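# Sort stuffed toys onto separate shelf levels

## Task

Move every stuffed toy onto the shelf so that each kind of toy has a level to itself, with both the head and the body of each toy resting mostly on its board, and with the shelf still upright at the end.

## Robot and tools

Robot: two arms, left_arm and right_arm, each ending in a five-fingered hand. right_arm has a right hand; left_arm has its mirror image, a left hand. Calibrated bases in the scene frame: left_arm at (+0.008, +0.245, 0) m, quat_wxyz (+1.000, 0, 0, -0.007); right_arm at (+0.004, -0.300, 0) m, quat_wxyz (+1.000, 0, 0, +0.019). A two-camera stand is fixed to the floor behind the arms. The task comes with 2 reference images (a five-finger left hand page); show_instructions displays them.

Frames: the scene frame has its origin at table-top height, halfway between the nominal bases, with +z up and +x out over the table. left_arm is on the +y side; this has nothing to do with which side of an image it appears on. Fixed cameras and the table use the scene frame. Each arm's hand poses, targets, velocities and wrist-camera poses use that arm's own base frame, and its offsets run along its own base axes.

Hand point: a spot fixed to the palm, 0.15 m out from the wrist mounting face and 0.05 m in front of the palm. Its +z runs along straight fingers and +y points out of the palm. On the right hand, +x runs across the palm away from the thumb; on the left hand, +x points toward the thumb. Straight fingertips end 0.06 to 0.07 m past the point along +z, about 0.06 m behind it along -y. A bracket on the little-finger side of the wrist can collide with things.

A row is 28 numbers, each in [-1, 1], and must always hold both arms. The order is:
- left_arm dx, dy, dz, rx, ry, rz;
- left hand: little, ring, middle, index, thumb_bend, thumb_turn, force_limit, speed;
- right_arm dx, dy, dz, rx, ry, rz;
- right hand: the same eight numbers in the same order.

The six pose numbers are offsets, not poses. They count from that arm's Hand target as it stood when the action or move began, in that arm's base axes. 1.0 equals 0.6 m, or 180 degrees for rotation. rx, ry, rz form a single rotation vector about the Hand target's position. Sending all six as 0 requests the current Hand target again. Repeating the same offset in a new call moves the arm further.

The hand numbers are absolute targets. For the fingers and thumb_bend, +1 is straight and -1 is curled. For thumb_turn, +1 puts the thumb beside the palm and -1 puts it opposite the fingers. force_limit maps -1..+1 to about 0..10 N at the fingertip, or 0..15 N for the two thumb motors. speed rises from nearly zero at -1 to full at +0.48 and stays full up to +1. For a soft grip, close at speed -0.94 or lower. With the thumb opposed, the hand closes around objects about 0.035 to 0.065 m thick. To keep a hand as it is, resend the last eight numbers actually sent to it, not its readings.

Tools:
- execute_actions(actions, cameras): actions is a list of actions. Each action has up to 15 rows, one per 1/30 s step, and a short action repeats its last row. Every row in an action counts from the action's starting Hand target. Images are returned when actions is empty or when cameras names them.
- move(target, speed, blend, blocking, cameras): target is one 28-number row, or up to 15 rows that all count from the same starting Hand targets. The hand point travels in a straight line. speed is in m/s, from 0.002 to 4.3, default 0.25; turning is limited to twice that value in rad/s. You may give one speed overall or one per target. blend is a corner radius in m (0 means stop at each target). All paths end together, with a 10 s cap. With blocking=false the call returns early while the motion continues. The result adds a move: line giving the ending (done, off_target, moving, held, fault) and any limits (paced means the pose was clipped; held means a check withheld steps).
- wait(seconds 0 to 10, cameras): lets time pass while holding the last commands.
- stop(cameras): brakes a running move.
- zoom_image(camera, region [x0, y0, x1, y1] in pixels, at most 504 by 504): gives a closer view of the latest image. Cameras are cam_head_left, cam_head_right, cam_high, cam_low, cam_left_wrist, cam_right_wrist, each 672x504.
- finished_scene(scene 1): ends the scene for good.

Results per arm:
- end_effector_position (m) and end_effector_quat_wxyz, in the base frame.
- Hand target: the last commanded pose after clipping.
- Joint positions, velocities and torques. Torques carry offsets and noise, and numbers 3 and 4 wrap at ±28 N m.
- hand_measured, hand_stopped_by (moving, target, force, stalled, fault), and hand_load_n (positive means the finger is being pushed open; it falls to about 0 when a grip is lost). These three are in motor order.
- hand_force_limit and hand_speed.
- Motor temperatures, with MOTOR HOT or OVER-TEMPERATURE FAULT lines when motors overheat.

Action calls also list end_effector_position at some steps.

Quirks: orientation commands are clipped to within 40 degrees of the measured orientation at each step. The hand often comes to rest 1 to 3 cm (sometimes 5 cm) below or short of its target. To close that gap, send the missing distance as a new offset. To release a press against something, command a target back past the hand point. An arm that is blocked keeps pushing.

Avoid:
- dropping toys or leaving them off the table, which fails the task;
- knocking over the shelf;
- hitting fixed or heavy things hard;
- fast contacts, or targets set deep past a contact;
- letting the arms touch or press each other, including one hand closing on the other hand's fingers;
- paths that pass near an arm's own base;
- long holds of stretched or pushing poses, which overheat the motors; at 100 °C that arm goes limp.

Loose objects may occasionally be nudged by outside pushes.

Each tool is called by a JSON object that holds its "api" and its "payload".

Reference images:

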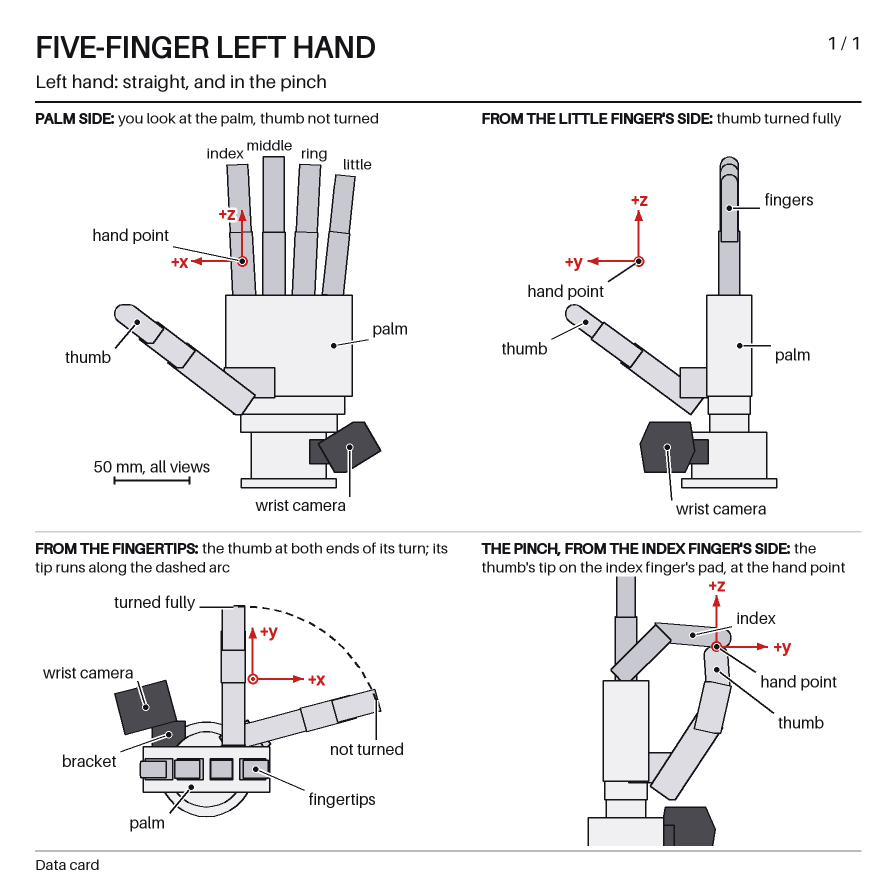

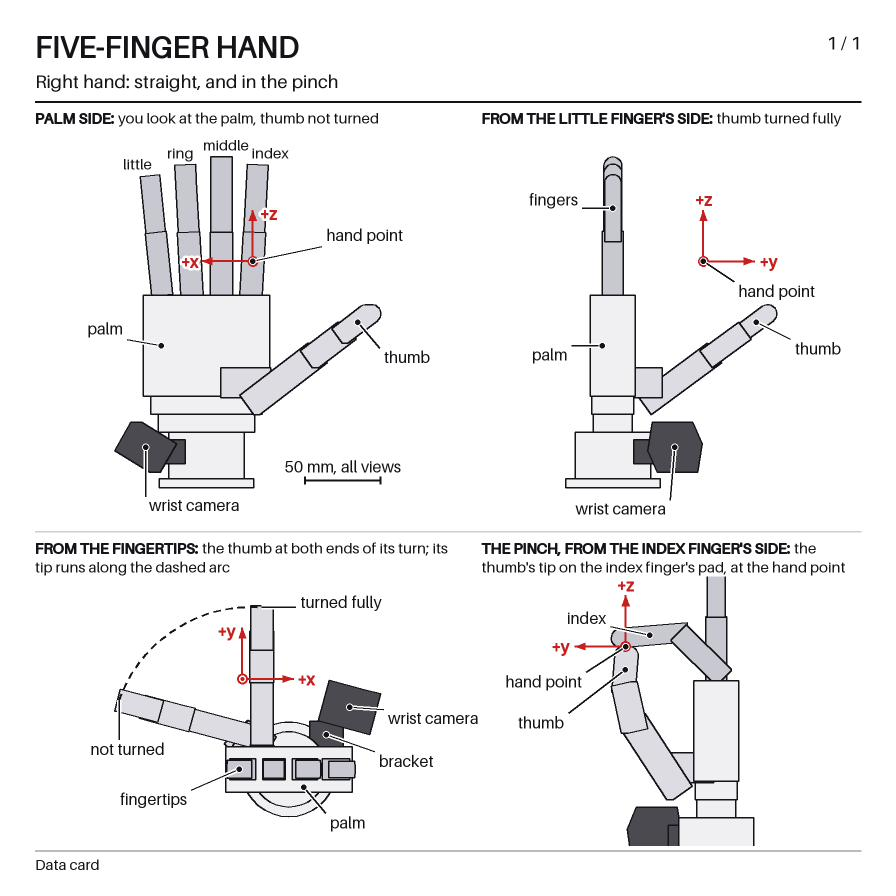

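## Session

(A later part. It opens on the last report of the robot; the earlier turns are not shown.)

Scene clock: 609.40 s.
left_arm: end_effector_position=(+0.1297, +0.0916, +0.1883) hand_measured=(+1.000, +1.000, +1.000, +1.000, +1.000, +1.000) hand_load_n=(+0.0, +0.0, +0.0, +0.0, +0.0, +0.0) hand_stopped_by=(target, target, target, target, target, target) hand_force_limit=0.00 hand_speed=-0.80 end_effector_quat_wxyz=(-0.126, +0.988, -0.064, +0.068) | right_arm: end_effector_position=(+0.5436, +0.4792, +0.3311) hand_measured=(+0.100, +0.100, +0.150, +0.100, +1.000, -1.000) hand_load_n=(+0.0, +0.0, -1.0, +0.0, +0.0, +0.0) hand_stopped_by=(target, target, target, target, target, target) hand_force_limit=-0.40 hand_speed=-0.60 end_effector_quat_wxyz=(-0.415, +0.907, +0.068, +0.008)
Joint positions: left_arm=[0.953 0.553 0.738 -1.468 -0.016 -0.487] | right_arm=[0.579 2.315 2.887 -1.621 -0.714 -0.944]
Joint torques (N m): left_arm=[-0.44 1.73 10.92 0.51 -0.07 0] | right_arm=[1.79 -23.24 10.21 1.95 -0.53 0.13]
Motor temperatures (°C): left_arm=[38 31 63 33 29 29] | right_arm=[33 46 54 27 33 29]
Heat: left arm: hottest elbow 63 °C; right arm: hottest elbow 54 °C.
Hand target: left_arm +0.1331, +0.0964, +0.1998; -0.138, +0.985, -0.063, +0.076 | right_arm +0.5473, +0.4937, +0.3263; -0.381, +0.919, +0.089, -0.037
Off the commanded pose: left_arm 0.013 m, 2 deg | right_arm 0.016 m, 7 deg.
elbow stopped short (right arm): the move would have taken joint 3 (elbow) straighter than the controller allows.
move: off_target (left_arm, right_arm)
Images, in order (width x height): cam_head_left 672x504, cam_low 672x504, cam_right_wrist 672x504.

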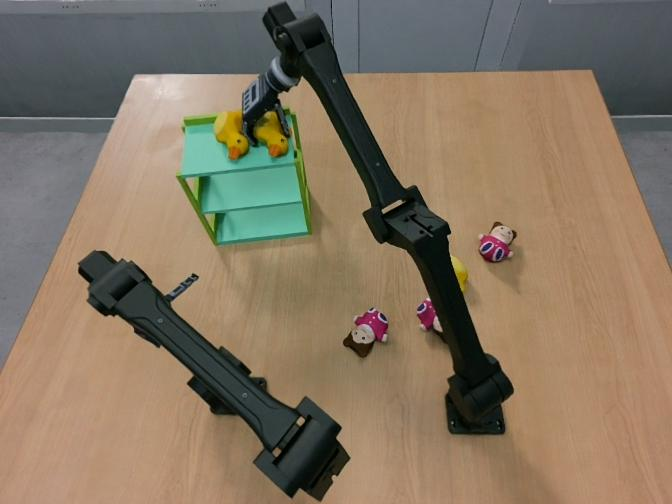

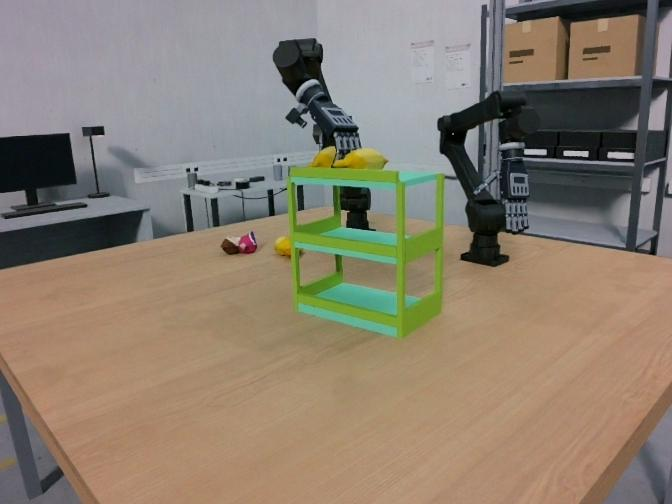

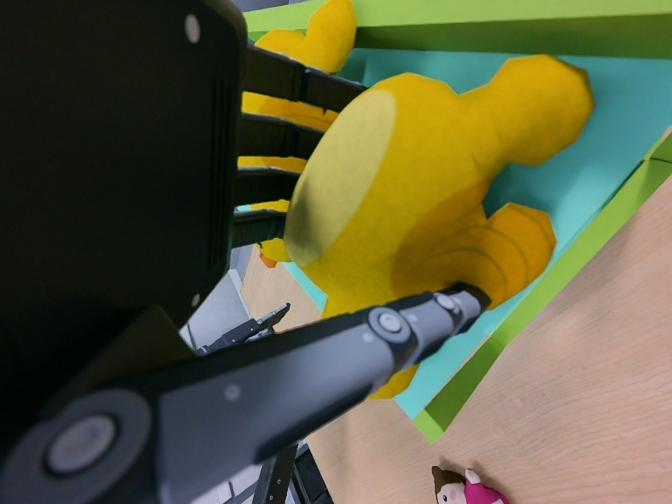

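{"api": "move", "payload": {"target": [[0,0,0,0,0,0,1,1,1,1,1,1,0,-0.8, 0,0.0,0.11,0,0,0,0.1,0.1,0.15,0.1,1,-1,-0.4,0.0],[0,0,0,0,0,0,1,1,1,1,1,1,0,-0.8, -0.01,-0.01,0.12,0,0,0,1,1,1,1,1,-1,-0.4,0.3],[0,0,0,0,0,0,1,1,1,1,1,1,0,-0.8, -0.05,-0.07,0.17,0,0,0,1,1,1,1,1,-1,-0.4,0.3],[0,0,0,0,0,0,1,1,1,1,1,1,0,-0.8, -0.2,-0.4,0.2,0,0,0,1,1,1,1,1,-1,-0.4,0.3]], "cameras": ["all"], "speed": [0.1,0.1,0.2,0.3]}}

{"api": "zoom_image", "payload": {"camera": "cam_head_left", "region": [160, 60, 320, 200]}}

{"api": "zoom_image", "payload": {"camera": "cam_high", "region": [270, 20, 420, 220]}}

Scene clock: 622.13 s.
left_arm: end_effector_position=(+0.1297, +0.0916, +0.1883) hand_measured=(+1.000, +1.000, +1.000, +1.000, +1.000, +1.000) hand_load_n=(+0.0, +0.0, +0.0, +0.0, +0.0, +0.0) hand_stopped_by=(target, target, target, target, target, target) hand_force_limit=0.00 hand_speed=-0.80 end_effector_quat_wxyz=(-0.126, +0.988, -0.064, +0.068) | right_arm: end_effector_position=(+0.4227, +0.2531, +0.4556) hand_measured=(+1.000, +1.000, +1.000, +1.000, +1.000, -1.000) hand_load_n=(+0.0, +0.0, +0.0, +0.0, +0.0, +0.0) hand_stopped_by=(target, target, target, target, target, target) hand_force_limit=-0.40 hand_speed=0.30 end_effector_quat_wxyz=(-0.419, +0.905, +0.055, +0.050)
Joint positions: left_arm=[0.953 0.553 0.738 -1.468 -0.016 -0.487] | right_arm=[0.322 1.594 2.116 -1.677 -0.791 -1.195]
Joint torques (N m): left_arm=[-0.38 1.85 10.91 0.54 -0.07 -0.01] | right_arm=[0.21 -13.33 7.13 0.88 -0.62 -0.14]
Motor temperatures (°C): left_arm=[37 31 63 33 29 29] | right_arm=[33 48 55 27 33 29]
Heat: left arm: hottest elbow 63 °C; right arm: hottest elbow 55 °C.
Hand target: left_arm +0.1331, +0.0964, +0.1998; -0.138, +0.985, -0.063, +0.076 | right_arm +0.4273, +0.2536, +0.4463; -0.381, +0.919, +0.089, -0.037
Off the commanded pose: left_arm 0.013 m, 2 deg | right_arm 0.010 m, 12 deg.
elbow stopped short (right arm): the move would have taken joint 3 (elbow) straighter than the controller allows.
joint sent to its limit (right arm) — joint 4 (wrist pitch), lower limit. The joint targets are off in orientation, not in position.
move: off_target (left_arm, right_arm); target 2's new numbers were sent with right_arm's hand 0.034 m and 12 deg from that target

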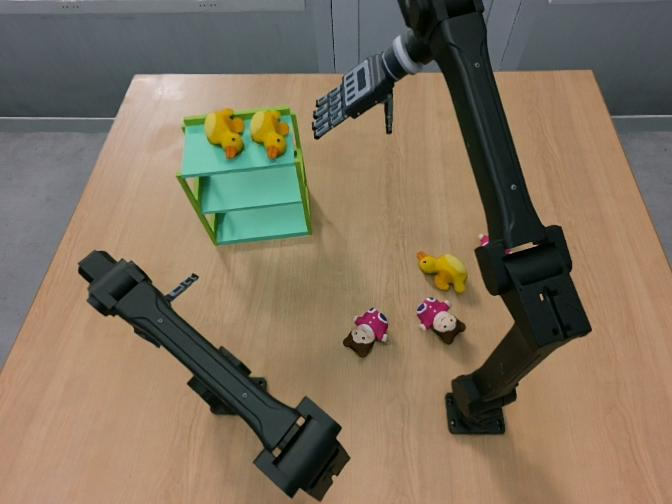

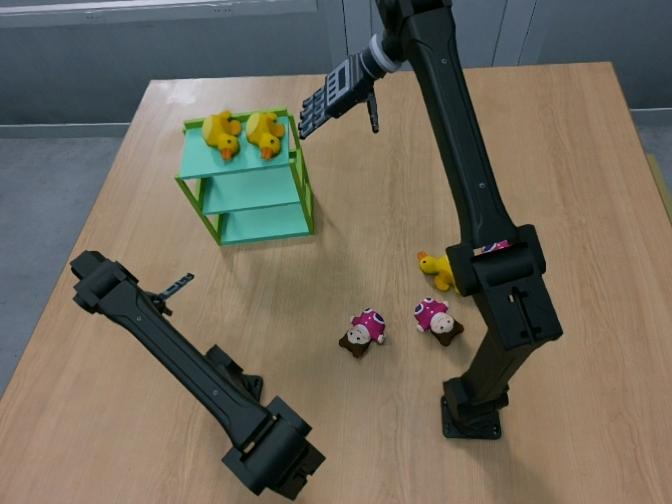

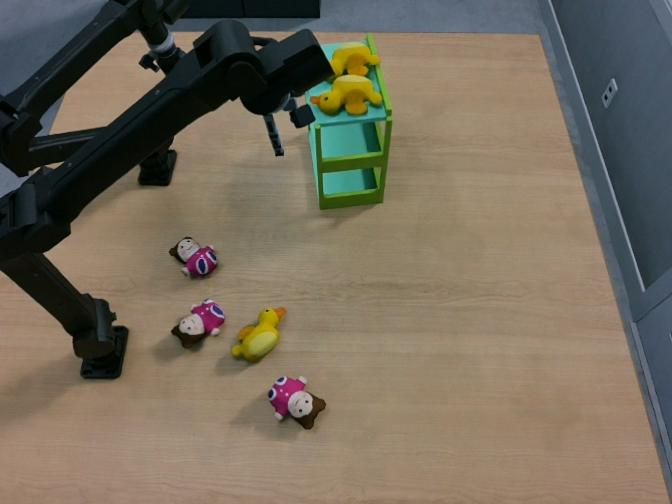

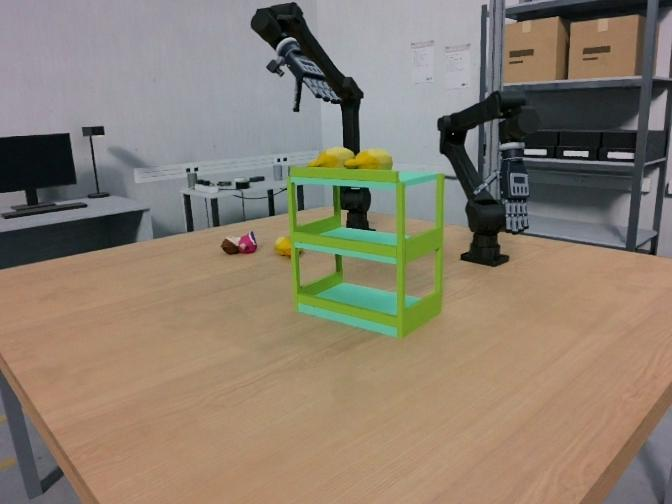

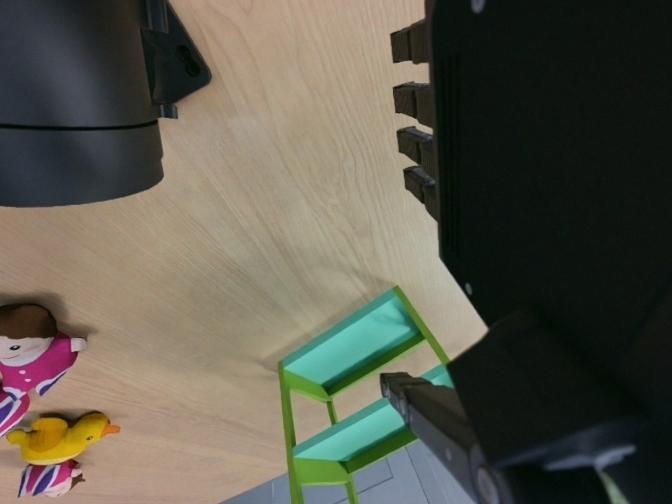

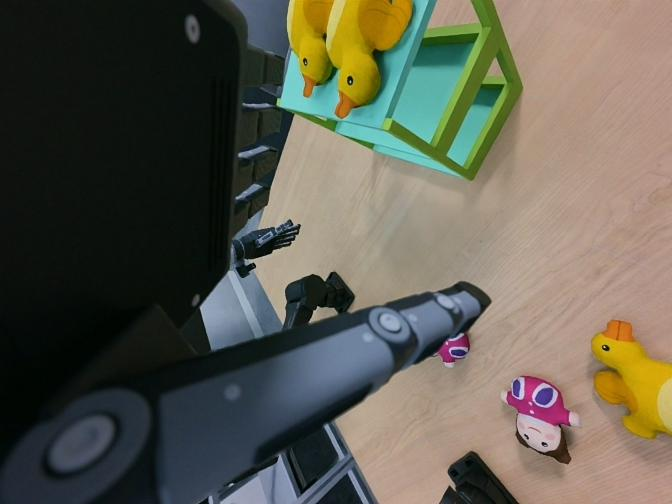

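Scaled by 3.150 from the camera's 672x504 image, which has a finer 960x720 frame.

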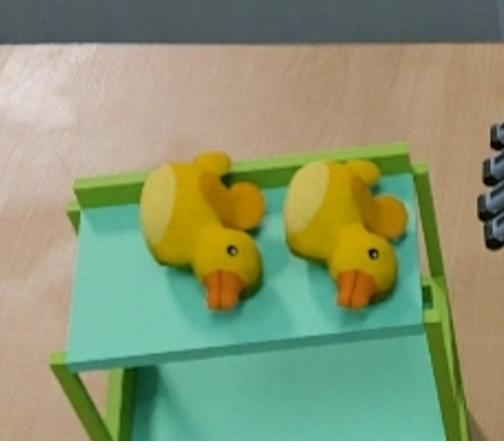

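Scaled by 2.520 from the camera's 672x504 image, which has a finer 960x720 frame.

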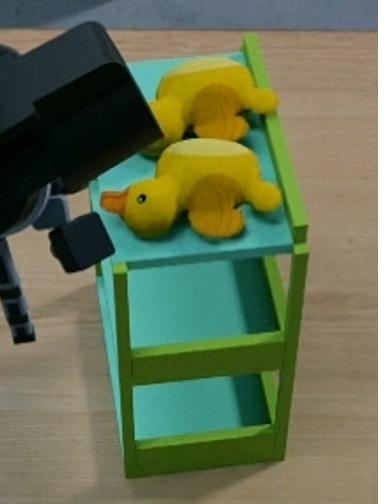

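{"api": "move", "payload": {"target": [0,0,0,0,0,0,1,1,1,1,1,1,0,-0.8, -0.345,-0.9,-0.16,0,0,-0.5,1,1,1,1,1,-1,-0.4,0.3], "cameras": ["cam_head_left"], "speed": 0.35}}

Scene clock: 685.07 s.
left_arm: end_effector_position=(+0.1297, +0.0916, +0.1883) hand_measured=(+1.000, +1.000, +1.000, +1.000, +1.000, +1.000) hand_load_n=(+0.0, +0.0, +0.0, +0.0, +0.0, +0.0) hand_stopped_by=(target, target, target, target, target, target) hand_force_limit=0.00 hand_speed=-0.80 end_effector_quat_wxyz=(-0.126, +0.988, -0.064, +0.068) | right_arm: end_effector_position=(+0.2166, -0.2758, +0.3330) hand_measured=(+1.000, +1.000, +1.000, +1.000, +1.000, -1.000) hand_load_n=(+0.0, +0.0, +0.0, +0.0, +0.0, +0.0) hand_stopped_by=(target, target, target, target, target, target) hand_force_limit=-0.40 hand_speed=0.30 end_effector_quat_wxyz=(-0.308, +0.710, -0.593, +0.221)
Joint positions: left_arm=[0.953 0.553 0.738 -1.468 -0.016 -0.487] | right_arm=[-1.189 1.271 1.463 -1.637 -0.769 -1.317]
Joint torques (N m): left_arm=[-0.32 1.85 10.92 0.51 -0.06 -0.01] | right_arm=[0.38 -9.64 11.08 1.13 -0.8 0.11]
Motor temperatures (°C): left_arm=[37 31 64 32 29 29] | right_arm=[33 43 48 27 33 29]
Heat: left arm: hottest elbow 64 °C; right arm: hottest elbow 48 °C.
Hand target: left_arm +0.1331, +0.0964, +0.1998; -0.138, +0.985, -0.063, +0.076 | right_arm +0.2204, -0.2863, +0.3502; -0.296, +0.713, -0.587, +0.244
Off the commanded pose: left_arm 0.013 m, 2 deg | right_arm 0.021 m, 3 deg.
move: off_target (left_arm, right_arm)
Images, in order (width x height): cam_head_left 672x504.

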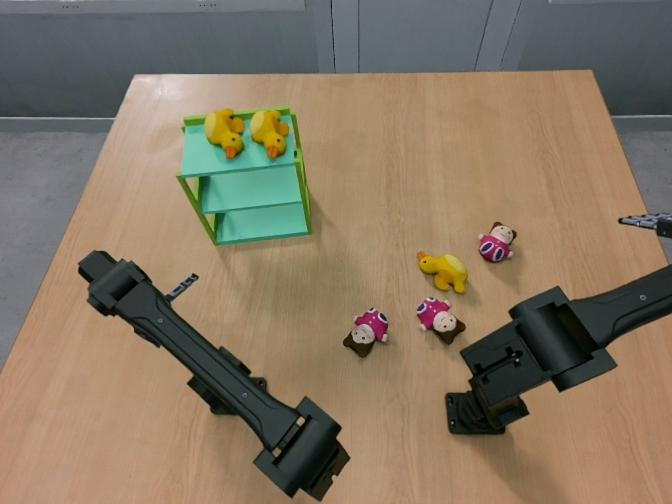

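{"api": "move", "payload": {"target": [[0.245,-0.077,0.167,0.03,-0.042,-0.17,0.5,0.5,0.5,0.5,1,-1,-0.4,0.3, 0,0,0,0,0,0,1,1,1,1,1,-1,-0.4,0.3],[0.411,-0.577,0.167,0.0773,-0.1066,-0.4315,0.5,0.5,0.5,0.5,1,-1,-0.4,0.3, 0,0,0,0,0,0,1,1,1,1,1,-1,-0.4,0.3]], "cameras": ["cam_head_left","cam_left_wrist"], "speed": 0.3, "blend": [0.08,0]}}

Scene clock: 710.30 s.
left_arm: end_effector_position=(+0.3656, -0.2412, +0.2681) hand_measured=(+0.500, +0.500, +0.500, +0.500, +1.000, -1.000) hand_load_n=(+0.0, +0.0, +0.0, +0.0, +0.0, +0.0) hand_stopped_by=(target, target, target, target, target, target) hand_force_limit=-0.40 hand_speed=0.30 end_effector_quat_wxyz=(-0.168, +0.692, -0.653, +0.256) | right_arm: end_effector_position=(+0.2166, -0.2758, +0.3330) hand_measured=(+1.000, +1.000, +1.000, +1.000, +1.000, -1.000) hand_load_n=(+0.0, +0.0, +0.0, +0.0, +0.0, +0.0) hand_stopped_by=(target, target, target, target, target, target) hand_force_limit=-0.40 hand_speed=0.30 end_effector_quat_wxyz=(-0.308, +0.710, -0.593, +0.221)
Joint positions: left_arm=[-0.548 1.158 1.192 -1.015 -0.214 -0.541] | right_arm=[-1.189 1.271 1.463 -1.637 -0.769 -1.317]
Joint torques (N m): left_arm=[-0.56 -8.35 13.91 1.42 -0.28 0.15] | right_arm=[-0.15 -9.52 11.11 1.17 -0.79 0.1]
Motor temperatures (°C): left_arm=[37 31 64 32 29 29] | right_arm=[33 42 51 27 33 29]
Heat: left arm: hottest elbow 64 °C; right arm: hottest elbow 51 °C.
Hand target: left_arm +0.3796, -0.2498, +0.2999; -0.177, +0.682, -0.649, +0.288 | right_arm +0.2204, -0.2863, +0.3502; -0.296, +0.713, -0.587, +0.244
Off the commanded pose: left_arm 0.036 m, 4 deg | right_arm 0.021 m, 3 deg.
move: off_target (left_arm, right_arm)
Images, in order (width x height): cam_head_left 672x504, cam_left_wrist 672x504.

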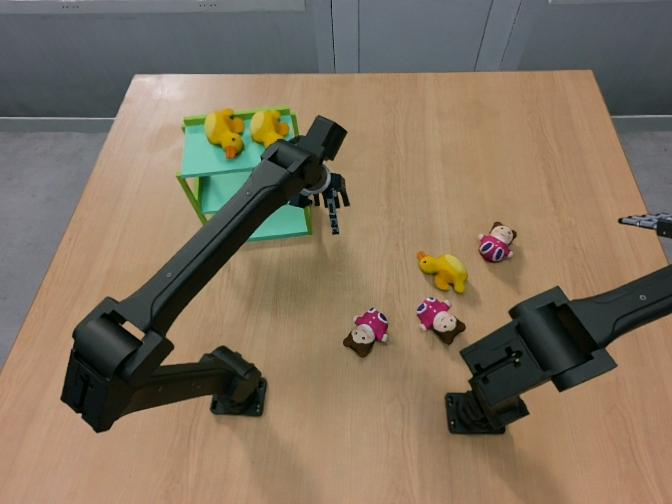

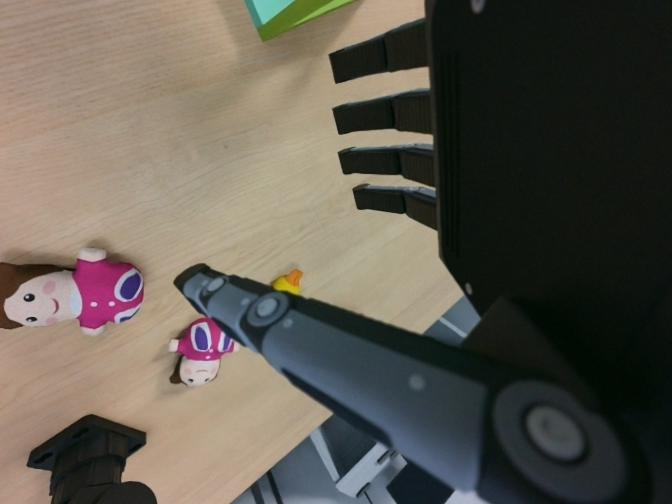

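{"api": "move", "payload": {"target": [[-0.06,-0.465,-0.15,0.0378,-0.0521,-0.2111,0.5,0.5,0.5,0.5,1,-1,-0.4,0.3, 0,0,0,0,0,0,1,1,1,1,1,-1,-0.4,0.3],[-0.072,-0.465,-0.28,0.0378,-0.0521,-0.2111,0.5,0.5,0.5,0.5,1,-1,-0.4,0.3, 0,0,0,0,0,0,1,1,1,1,1,-1,-0.4,0.3]], "cameras": ["cam_head_left","cam_left_wrist","cam_high"], "speed": [0.25,0.15], "blend": [0.02,0]}}

{"api": "zoom_image", "payload": {"camera": "cam_head_left", "region": [370, 190, 530, 330]}}

Scene clock: 723.73 s.
left_arm: end_effector_position=(+0.3382, -0.5226, +0.1292) hand_measured=(+0.500, +0.500, +0.500, +0.500, +1.000, -1.000) hand_load_n=(+0.0, +0.0, +0.0, +0.0, +0.0, +0.0) hand_stopped_by=(target, target, target, target, target, target) hand_force_limit=-0.40 hand_speed=0.30 end_effector_quat_wxyz=(+0.162, -0.407, +0.833, -0.338) | right_arm: end_effector_position=(+0.2166, -0.2758, +0.3330) hand_measured=(+1.000, +1.000, +1.000, +1.000, +1.000, -1.000) hand_load_n=(+0.0, +0.0, +0.0, +0.0, +0.0, +0.0) hand_stopped_by=(target, target, target, target, target, target) hand_force_limit=-0.40 hand_speed=0.30 end_effector_quat_wxyz=(-0.308, +0.710, -0.593, +0.221)
Joint positions: left_arm=[-0.995 1.649 1.281 -0.461 -0.224 -0.245] | right_arm=[-1.189 1.271 1.463 -1.637 -0.769 -1.317]
Joint torques (N m): left_arm=[-1.08 -15.74 9.1 1.78 -0.33 0.16] | right_arm=[0.73 -8.94 11.1 1.16 -0.78 0.11]
Motor temperatures (°C): left_arm=[37 32 66 32 29 29] | right_arm=[33 41 52 27 33 29]
Heat: left arm: hottest elbow 66 °C; right arm: hottest elbow 52 °C.
Hand target: left_arm +0.3364, -0.5288, +0.1318; +0.165, -0.397, +0.834, -0.345 | right_arm +0.2204, -0.2863, +0.3502; -0.296, +0.713, -0.587, +0.244
Off the commanded pose: left_arm 0.007 m, 1 deg | right_arm 0.021 m, 3 deg.
move: off_target (right_arm)
Images, in order (width x height): cam_head_left 672x504, cam_high 672x504, cam_left_wrist 672x504.

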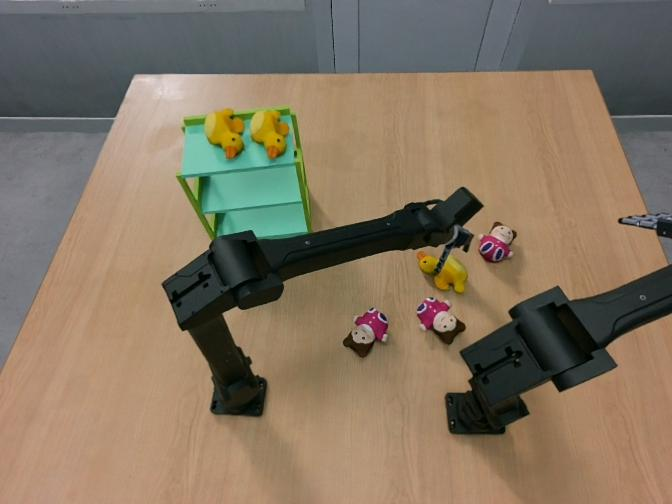

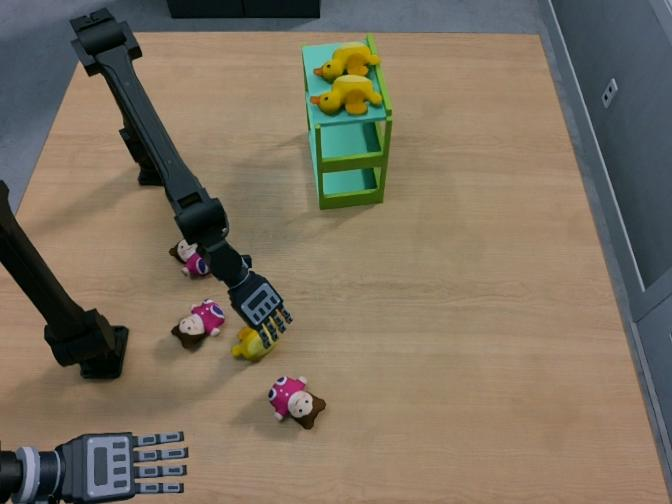

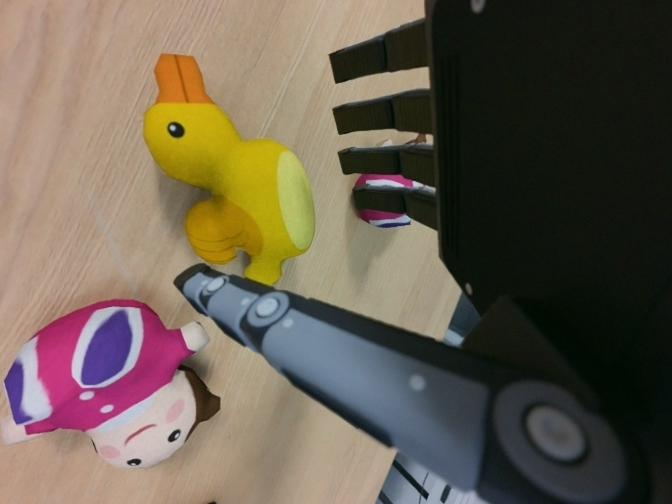

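Scaled by 3.150 from the camera's 672x504 image, which has a finer 960x720 frame.

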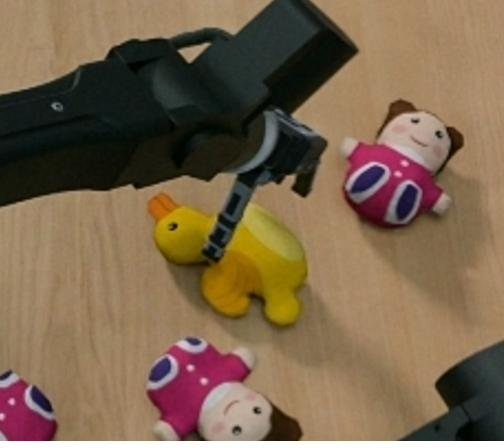

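{"api": "move", "payload": {"target": [0.025,-0.043,-0.09,0,0,0,0.5,0.5,0.5,0.5,1,-1,-0.4,0.3, 0,0,0,0,0,0,1,1,1,1,1,-1,-0.4,0.3], "cameras": ["cam_head_left","cam_left_wrist"], "speed": 0.15}}

{"api": "zoom_image", "payload": {"camera": "cam_head_left", "region": [370, 190, 530, 330]}}

Scene clock: 737.43 s.
left_arm: end_effector_position=(+0.3495, -0.5408, +0.0601) hand_measured=(+0.500, +0.500, +0.500, +0.500, +1.000, -1.000) hand_load_n=(+0.0, +0.0, +0.0, +0.0, +0.0, +0.0) hand_stopped_by=(target, target, target, target, target, target) hand_force_limit=-0.40 hand_speed=0.30 end_effector_quat_wxyz=(+0.161, -0.407, +0.838, -0.325) | right_arm: end_effector_position=(+0.2166, -0.2758, +0.3330) hand_measured=(+1.000, +1.000, +1.000, +1.000, +1.000, -1.000) hand_load_n=(+0.0, +0.0, +0.0, +0.0, +0.0, +0.0) hand_stopped_by=(target, target, target, target, target, target) hand_force_limit=-0.40 hand_speed=0.30 end_effector_quat_wxyz=(-0.308, +0.710, -0.593, +0.221)
Joint positions: left_arm=[-0.996 1.788 1.281 -0.35 -0.226 -0.245] | right_arm=[-1.189 1.271 1.463 -1.637 -0.769 -1.317]
Joint torques (N m): left_arm=[-1.2 -18.9 9.83 1.72 -0.35 0.14] | right_arm=[-0.15 -9.52 11.14 1.16 -0.81 0.1]
Motor temperatures (°C): left_arm=[37 33 63 32 29 29] | right_arm=[32 41 52 27 33 29]
Heat: left arm: hottest elbow 63 °C; right arm: hottest elbow 52 °C.
Hand target: left_arm +0.3516, -0.5546, +0.0780; +0.165, -0.397, +0.834, -0.345 | right_arm +0.2204, -0.2863, +0.3502; -0.296, +0.713, -0.587, +0.244
Off the commanded pose: left_arm 0.023 m, 3 deg | right_arm 0.021 m, 3 deg.
move: off_target (left_arm, right_arm)
Images, in order (width x height): cam_head_left 672x504, cam_left_wrist 672x504.

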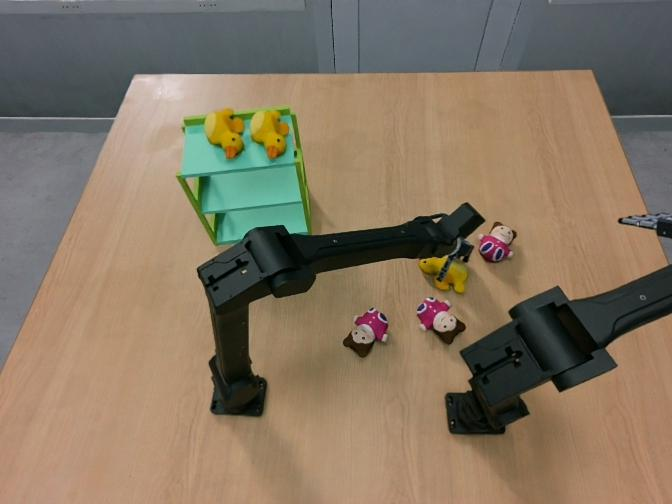

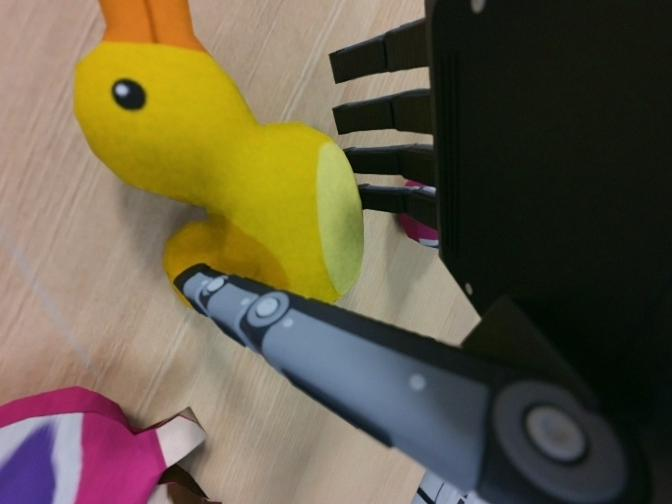

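Scaled by 3.150 from the camera's 672x504 image, which has a finer 960x720 frame.

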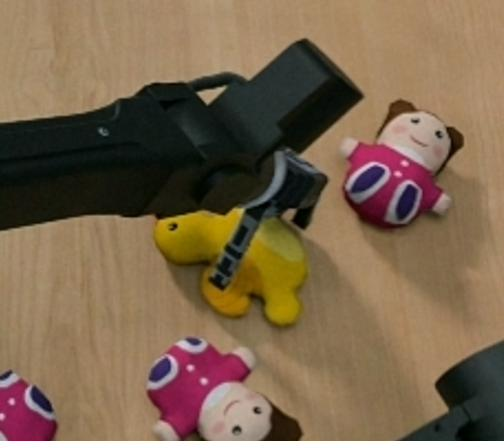

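{"api": "move", "payload": {"target": [[-0.021,0.004,0,0,0,0,0.8,0.8,0.8,0.8,1,-1,-0.4,0.3, 0,0,0,0,0,0,1,1,1,1,1,-1,-0.4,0.3],[-0.021,0.004,-0.06,0,0,0,0.8,0.8,0.8,0.8,1,-1,-0.4,0.3, 0,0,0,0,0,0,1,1,1,1,1,-1,-0.4,0.3]], "cameras": ["cam_head_left","cam_left_wrist"], "speed": 0.12}}

{"api": "zoom_image", "payload": {"camera": "cam_head_left", "region": [370, 190, 530, 330]}}

Scene clock: 758.67 s.
left_arm: end_effector_position=(+0.3416, -0.5478, +0.0463) hand_measured=(+0.800, +0.800, +0.800, +0.800, +1.000, -1.000) hand_load_n=(+0.0, +0.0, +0.0, +0.0, +0.0, +0.0) hand_stopped_by=(target, target, target, target, target, target) hand_force_limit=-0.40 hand_speed=0.30 end_effector_quat_wxyz=(+0.165, -0.400, +0.834, -0.343) | right_arm: end_effector_position=(+0.2166, -0.2758, +0.3330) hand_measured=(+1.000, +1.000, +1.000, +1.000, +1.000, -1.000) hand_load_n=(+0.0, +0.0, +0.0, +0.0, +0.0, +0.0) hand_stopped_by=(target, target, target, target, target, target) hand_force_limit=-0.40 hand_speed=0.30 end_effector_quat_wxyz=(-0.308, +0.710, -0.593, +0.221)
Joint positions: left_arm=[-1.016 1.797 1.235 -0.257 -0.237 -0.245] | right_arm=[-1.189 1.271 1.463 -1.637 -0.769 -1.317]
Joint torques (N m): left_arm=[-0.85 -17.03 7.98 1.74 -0.33 0.01] | right_arm=[0.38 -9.64 11.11 1.21 -0.75 0.11]
Motor temperatures (°C): left_arm=[37 33 60 32 29 28] | right_arm=[32 40 53 27 33 29]
Heat: left arm: hottest elbow 60 °C; right arm: hottest elbow 53 °C.
Hand target: left_arm +0.3389, -0.5523, +0.0421; +0.165, -0.397, +0.834, -0.346 | right_arm +0.2204, -0.2863, +0.3502; -0.296, +0.713, -0.587, +0.244
Off the commanded pose: left_arm 0.007 m, 0 deg | right_arm 0.021 m, 3 deg.
move: off_target (right_arm)
Images, in order (width x height): cam_head_left 672x504, cam_left_wrist 672x504.

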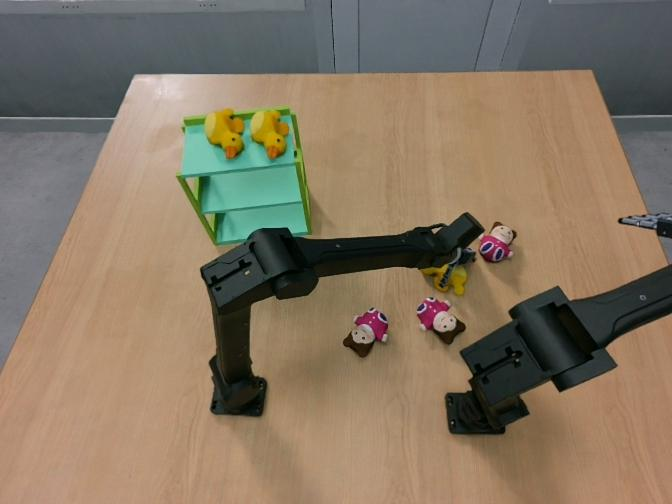

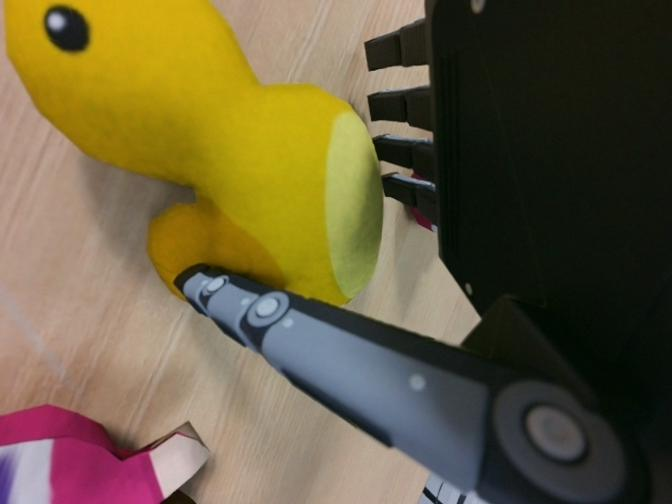

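Scaled by 3.150 from the camera's 672x504 image, which has a finer 960x720 frame.

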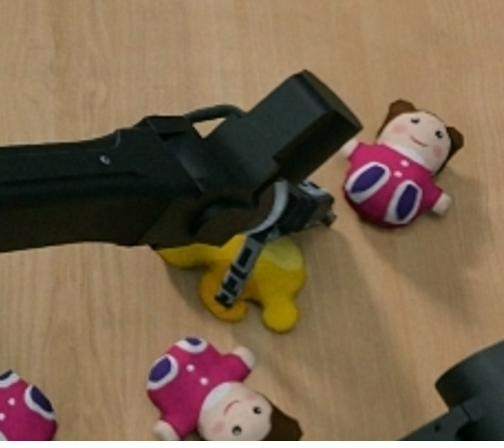

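{"api": "move", "payload": {"target": [[-0.019,-0.003,-0.035,0,0,0,0.8,0.8,0.8,0.8,1,-1,-0.4,0.3, 0,0,0,0,0,0,1,1,1,1,1,-1,-0.4,0.3]], "cameras": ["cam_head_left","cam_left_wrist"], "speed": 0.08}}

{"api": "zoom_image", "payload": {"camera": "cam_head_left", "region": [370, 190, 530, 330]}}

Scene clock: 763.60 s.
left_arm: end_effector_position=(+0.3397, -0.5503, +0.0422) hand_measured=(+0.800, +0.800, +0.800, +0.800, +1.000, -1.000) hand_load_n=(+0.0, +0.0, +0.5, +0.0, +0.0, +0.0) hand_stopped_by=(target, target, target, target, target, target) hand_force_limit=-0.40 hand_speed=0.30 end_effector_quat_wxyz=(+0.173, -0.398, +0.828, -0.355) | right_arm: end_effector_position=(+0.2166, -0.2758, +0.3330) hand_measured=(+1.000, +1.000, +1.000, +1.000, +1.000, -1.000) hand_load_n=(+0.0, +0.0, +0.0, +0.0, +0.0, +0.0) hand_stopped_by=(target, target, target, target, target, target) hand_force_limit=-0.40 hand_speed=0.30 end_effector_quat_wxyz=(-0.308, +0.710, -0.593, +0.221)
Joint positions: left_arm=[-1.027 1.797 1.21 -0.204 -0.257 -0.245] | right_arm=[-1.189 1.271 1.463 -1.637 -0.769 -1.317]
Joint torques (N m): left_arm=[-1.61 -15.03 7.24 1.68 -0.08 -0.16] | right_arm=[0.32 -9.76 11.11 1.22 -0.78 0.13]
Motor temperatures (°C): left_arm=[37 33 59 32 29 28] | right_arm=[32 40 54 27 33 29]
Heat: left arm: hottest elbow 59 °C; right arm: hottest elbow 54 °C.
Hand target: left_arm +0.3276, -0.5540, +0.0209; +0.165, -0.397, +0.834, -0.345 | right_arm +0.2204, -0.2863, +0.3502; -0.296, +0.713, -0.587, +0.244
Off the commanded pose: left_arm 0.025 m, 2 deg | right_arm 0.021 m, 3 deg.
move: off_target (left_arm, right_arm)
Images, in order (width x height): cam_head_left 672x504, cam_left_wrist 672x504.

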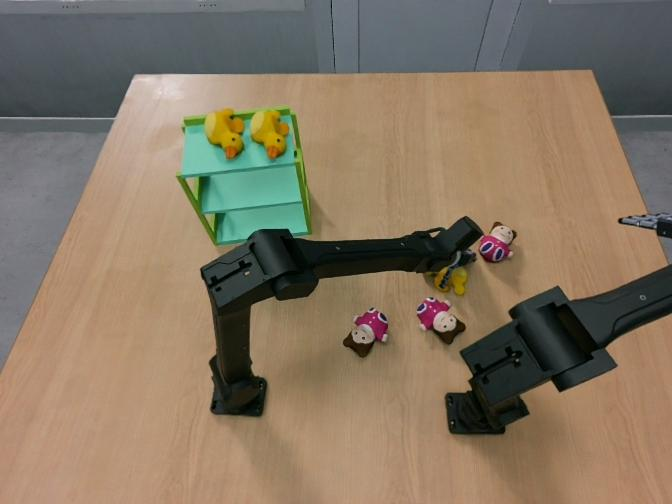

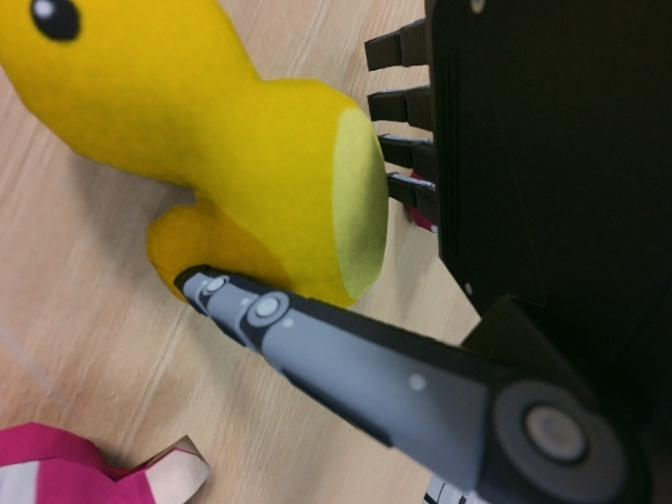

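Scaled by 3.150 from the camera's 672x504 image, which has a finer 960x720 frame.

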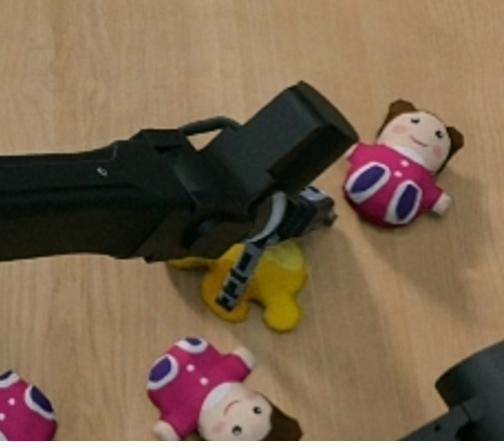

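{"api": "move", "payload": {"target": [[-0.002,-0.003,0.057,0,0,0,1,1,1,1,1,-1,-0.4,0.3, 0,0,0,0,0,0,1,1,1,1,1,-1,-0.4,0.3],[-0.012,0.007,0.057,0,0,0,1,1,1,1,1,-1,-0.4,0.3, 0,0,0,0,0,0,1,1,1,1,1,-1,-0.4,0.3],[-0.012,0.007,0.015,0,0,0,1,1,1,1,1,-1,-0.4,0.3, 0,0,0,0,0,0,1,1,1,1,1,-1,-0.4,0.3]], "cameras": ["cam_head_left","cam_left_wrist"], "speed": 0.08}}

{"api": "zoom_image", "payload": {"camera": "cam_head_left", "region": [370, 190, 530, 330]}}

Scene clock: 776.13 s.
left_arm: end_effector_position=(+0.3251, -0.5442, +0.0358) hand_measured=(+1.000, +1.000, +1.000, +1.000, +1.000, -1.000) hand_load_n=(+0.0, +0.0, +0.0, +0.0, +0.0, +0.0) hand_stopped_by=(target, target, target, target, target, target) hand_force_limit=-0.40 hand_speed=0.30 end_effector_quat_wxyz=(+0.168, -0.395, +0.836, -0.343) | right_arm: end_effector_position=(+0.2166, -0.2758, +0.3330) hand_measured=(+1.000, +1.000, +1.000, +1.000, +1.000, -1.000) hand_load_n=(+0.0, +0.0, +0.0, +0.0, +0.0, +0.0) hand_stopped_by=(target, target, target, target, target, target) hand_force_limit=-0.40 hand_speed=0.30 end_effector_quat_wxyz=(-0.308, +0.710, -0.593, +0.221)
Joint positions: left_arm=[-1.041 1.787 1.188 -0.223 -0.256 -0.252] | right_arm=[-1.189 1.271 1.463 -1.637 -0.769 -1.317]
Joint torques (N m): left_arm=[-1.14 -16.26 7.75 1.78 -0.35 -0.14] | right_arm=[0.44 -9.88 11.18 1.21 -0.79 0.07]
Motor temperatures (°C): left_arm=[37 34 59 32 29 28] | right_arm=[32 40 54 27 33 29]
Heat: left arm: hottest elbow 59 °C; right arm: hottest elbow 54 °C.
Hand target: left_arm +0.3203, -0.5498, +0.0300; +0.165, -0.397, +0.834, -0.345 | right_arm +0.2204, -0.2863, +0.3502; -0.296, +0.713, -0.587, +0.244
Off the commanded pose: left_arm 0.009 m, 1 deg | right_arm 0.021 m, 3 deg.
move: off_target (right_arm)
Images, in order (width x height): cam_head_left 672x504, cam_left_wrist 672x504.

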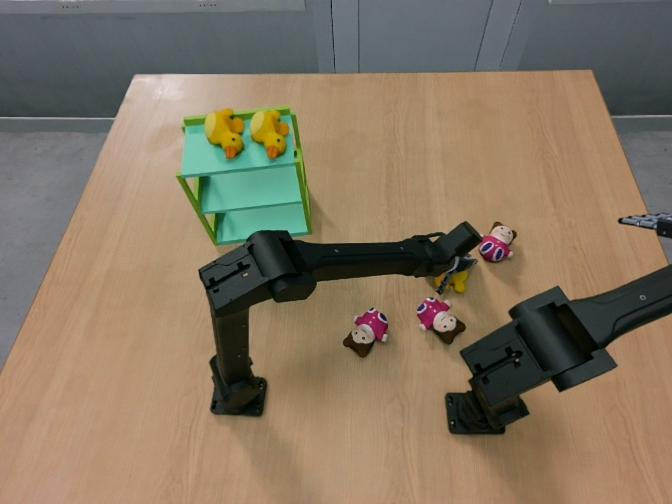

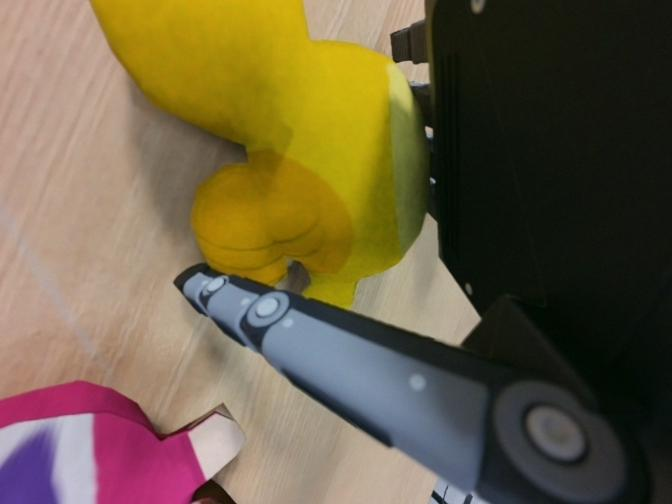

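Scaled by 3.150 from the camera's 672x504 image, which has a finer 960x720 frame.

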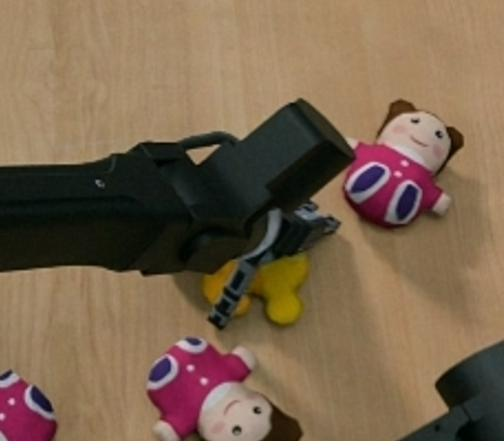

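{"api": "move", "payload": {"target": [[0,0,-0.015,0,0,0,1,1,1,1,1,-1,-0.4,0.3, 0,0,0,0,0,0,1,1,1,1,1,-1,-0.4,0.3],[0,0,-0.015,0,0,0,-0.3,-0.3,-0.3,-0.3,-0.1,-1,-0.4,-0.6, 0,0,0,0,0,0,1,1,1,1,1,-1,-0.4,0.3]], "cameras": ["cam_head_left","cam_left_wrist","cam_high"], "speed": 0.08}}

{"api": "zoom_image", "payload": {"camera": "cam_head_left", "region": [370, 190, 530, 330]}}

Scene clock: 784.57 s.
left_arm: end_effector_position=(+0.3296, -0.5509, +0.0378) hand_measured=(-0.138, +0.746, +0.970, +0.784, +0.054, -1.000) hand_load_n=(+3.0, +2.5, +0.0, +0.0, +4.0, +2.5) hand_stopped_by=(force, force, force, force, force, target) hand_force_limit=-0.40 hand_speed=-0.60 end_effector_quat_wxyz=(+0.170, -0.398, +0.827, -0.359) | right_arm: end_effector_position=(+0.2166, -0.2758, +0.3330) hand_measured=(+1.000, +1.000, +1.000, +1.000, +1.000, -1.000) hand_load_n=(+0.0, +0.0, +0.0, +0.0, +0.0, +0.0) hand_stopped_by=(target, target, target, target, target, target) hand_force_limit=-0.40 hand_speed=0.30 end_effector_quat_wxyz=(-0.308, +0.710, -0.593, +0.221)
Joint positions: left_arm=[-1.041 1.791 1.183 -0.178 -0.26 -0.258] | right_arm=[-1.189 1.271 1.463 -1.637 -0.769 -1.317]
Joint torques (N m): left_arm=[-1.14 -15.56 7.51 0.88 -0.19 -0.08] | right_arm=[-0.09 -9.99 11.14 1.13 -0.78 0.15]
Motor temperatures (°C): left_arm=[37 34 59 32 29 28] | right_arm=[32 40 54 27 33 29]
Heat: left arm: hottest elbow 59 °C; right arm: hottest elbow 54 °C.
Hand target: left_arm +0.3203, -0.5499, +0.0211; +0.165, -0.397, +0.834, -0.346 | right_arm +0.2204, -0.2863, +0.3502; -0.296, +0.713, -0.587, +0.244
Off the commanded pose: left_arm 0.019 m, 2 deg | right_arm 0.021 m, 3 deg.
move: off_target (left_arm, right_arm); target 2's new numbers were sent with left_arm's hand 0.015 m and 1 deg from that target
Images, in order (width x height): cam_head_left 672x504, cam_high 672x504, cam_left_wrist 672x504.

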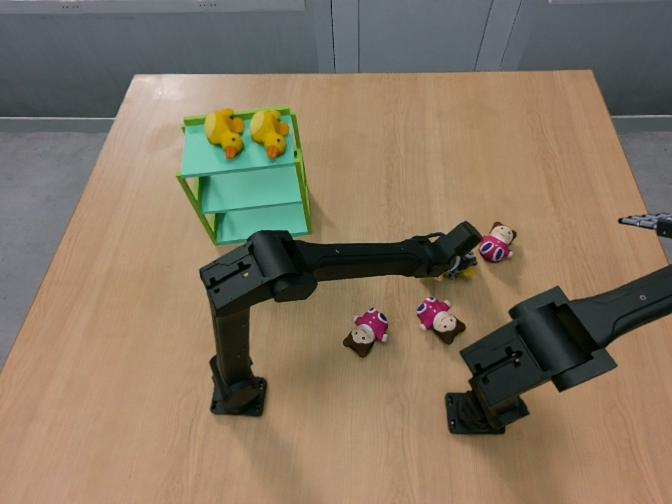

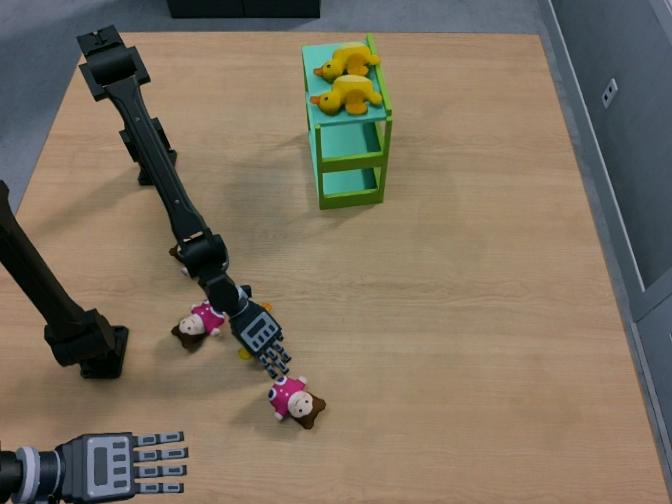

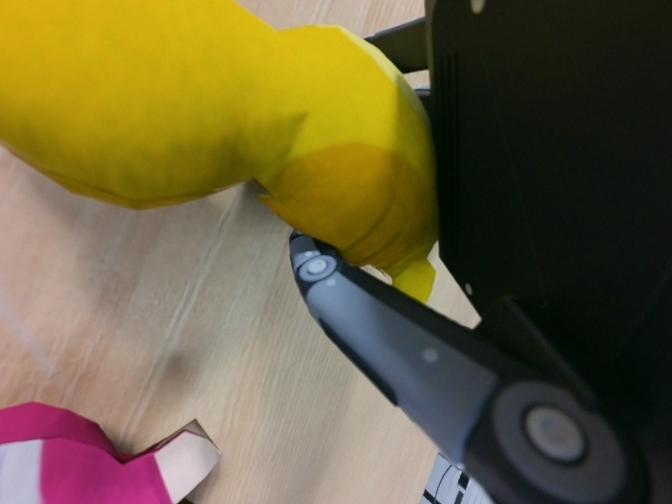

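Scaled by 3.150 from the camera's 672x504 image, which has a finer 960x720 frame.

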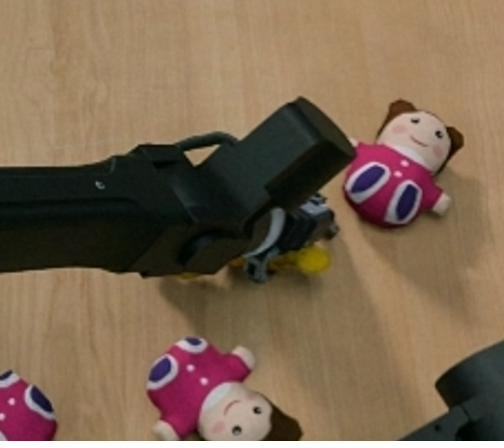

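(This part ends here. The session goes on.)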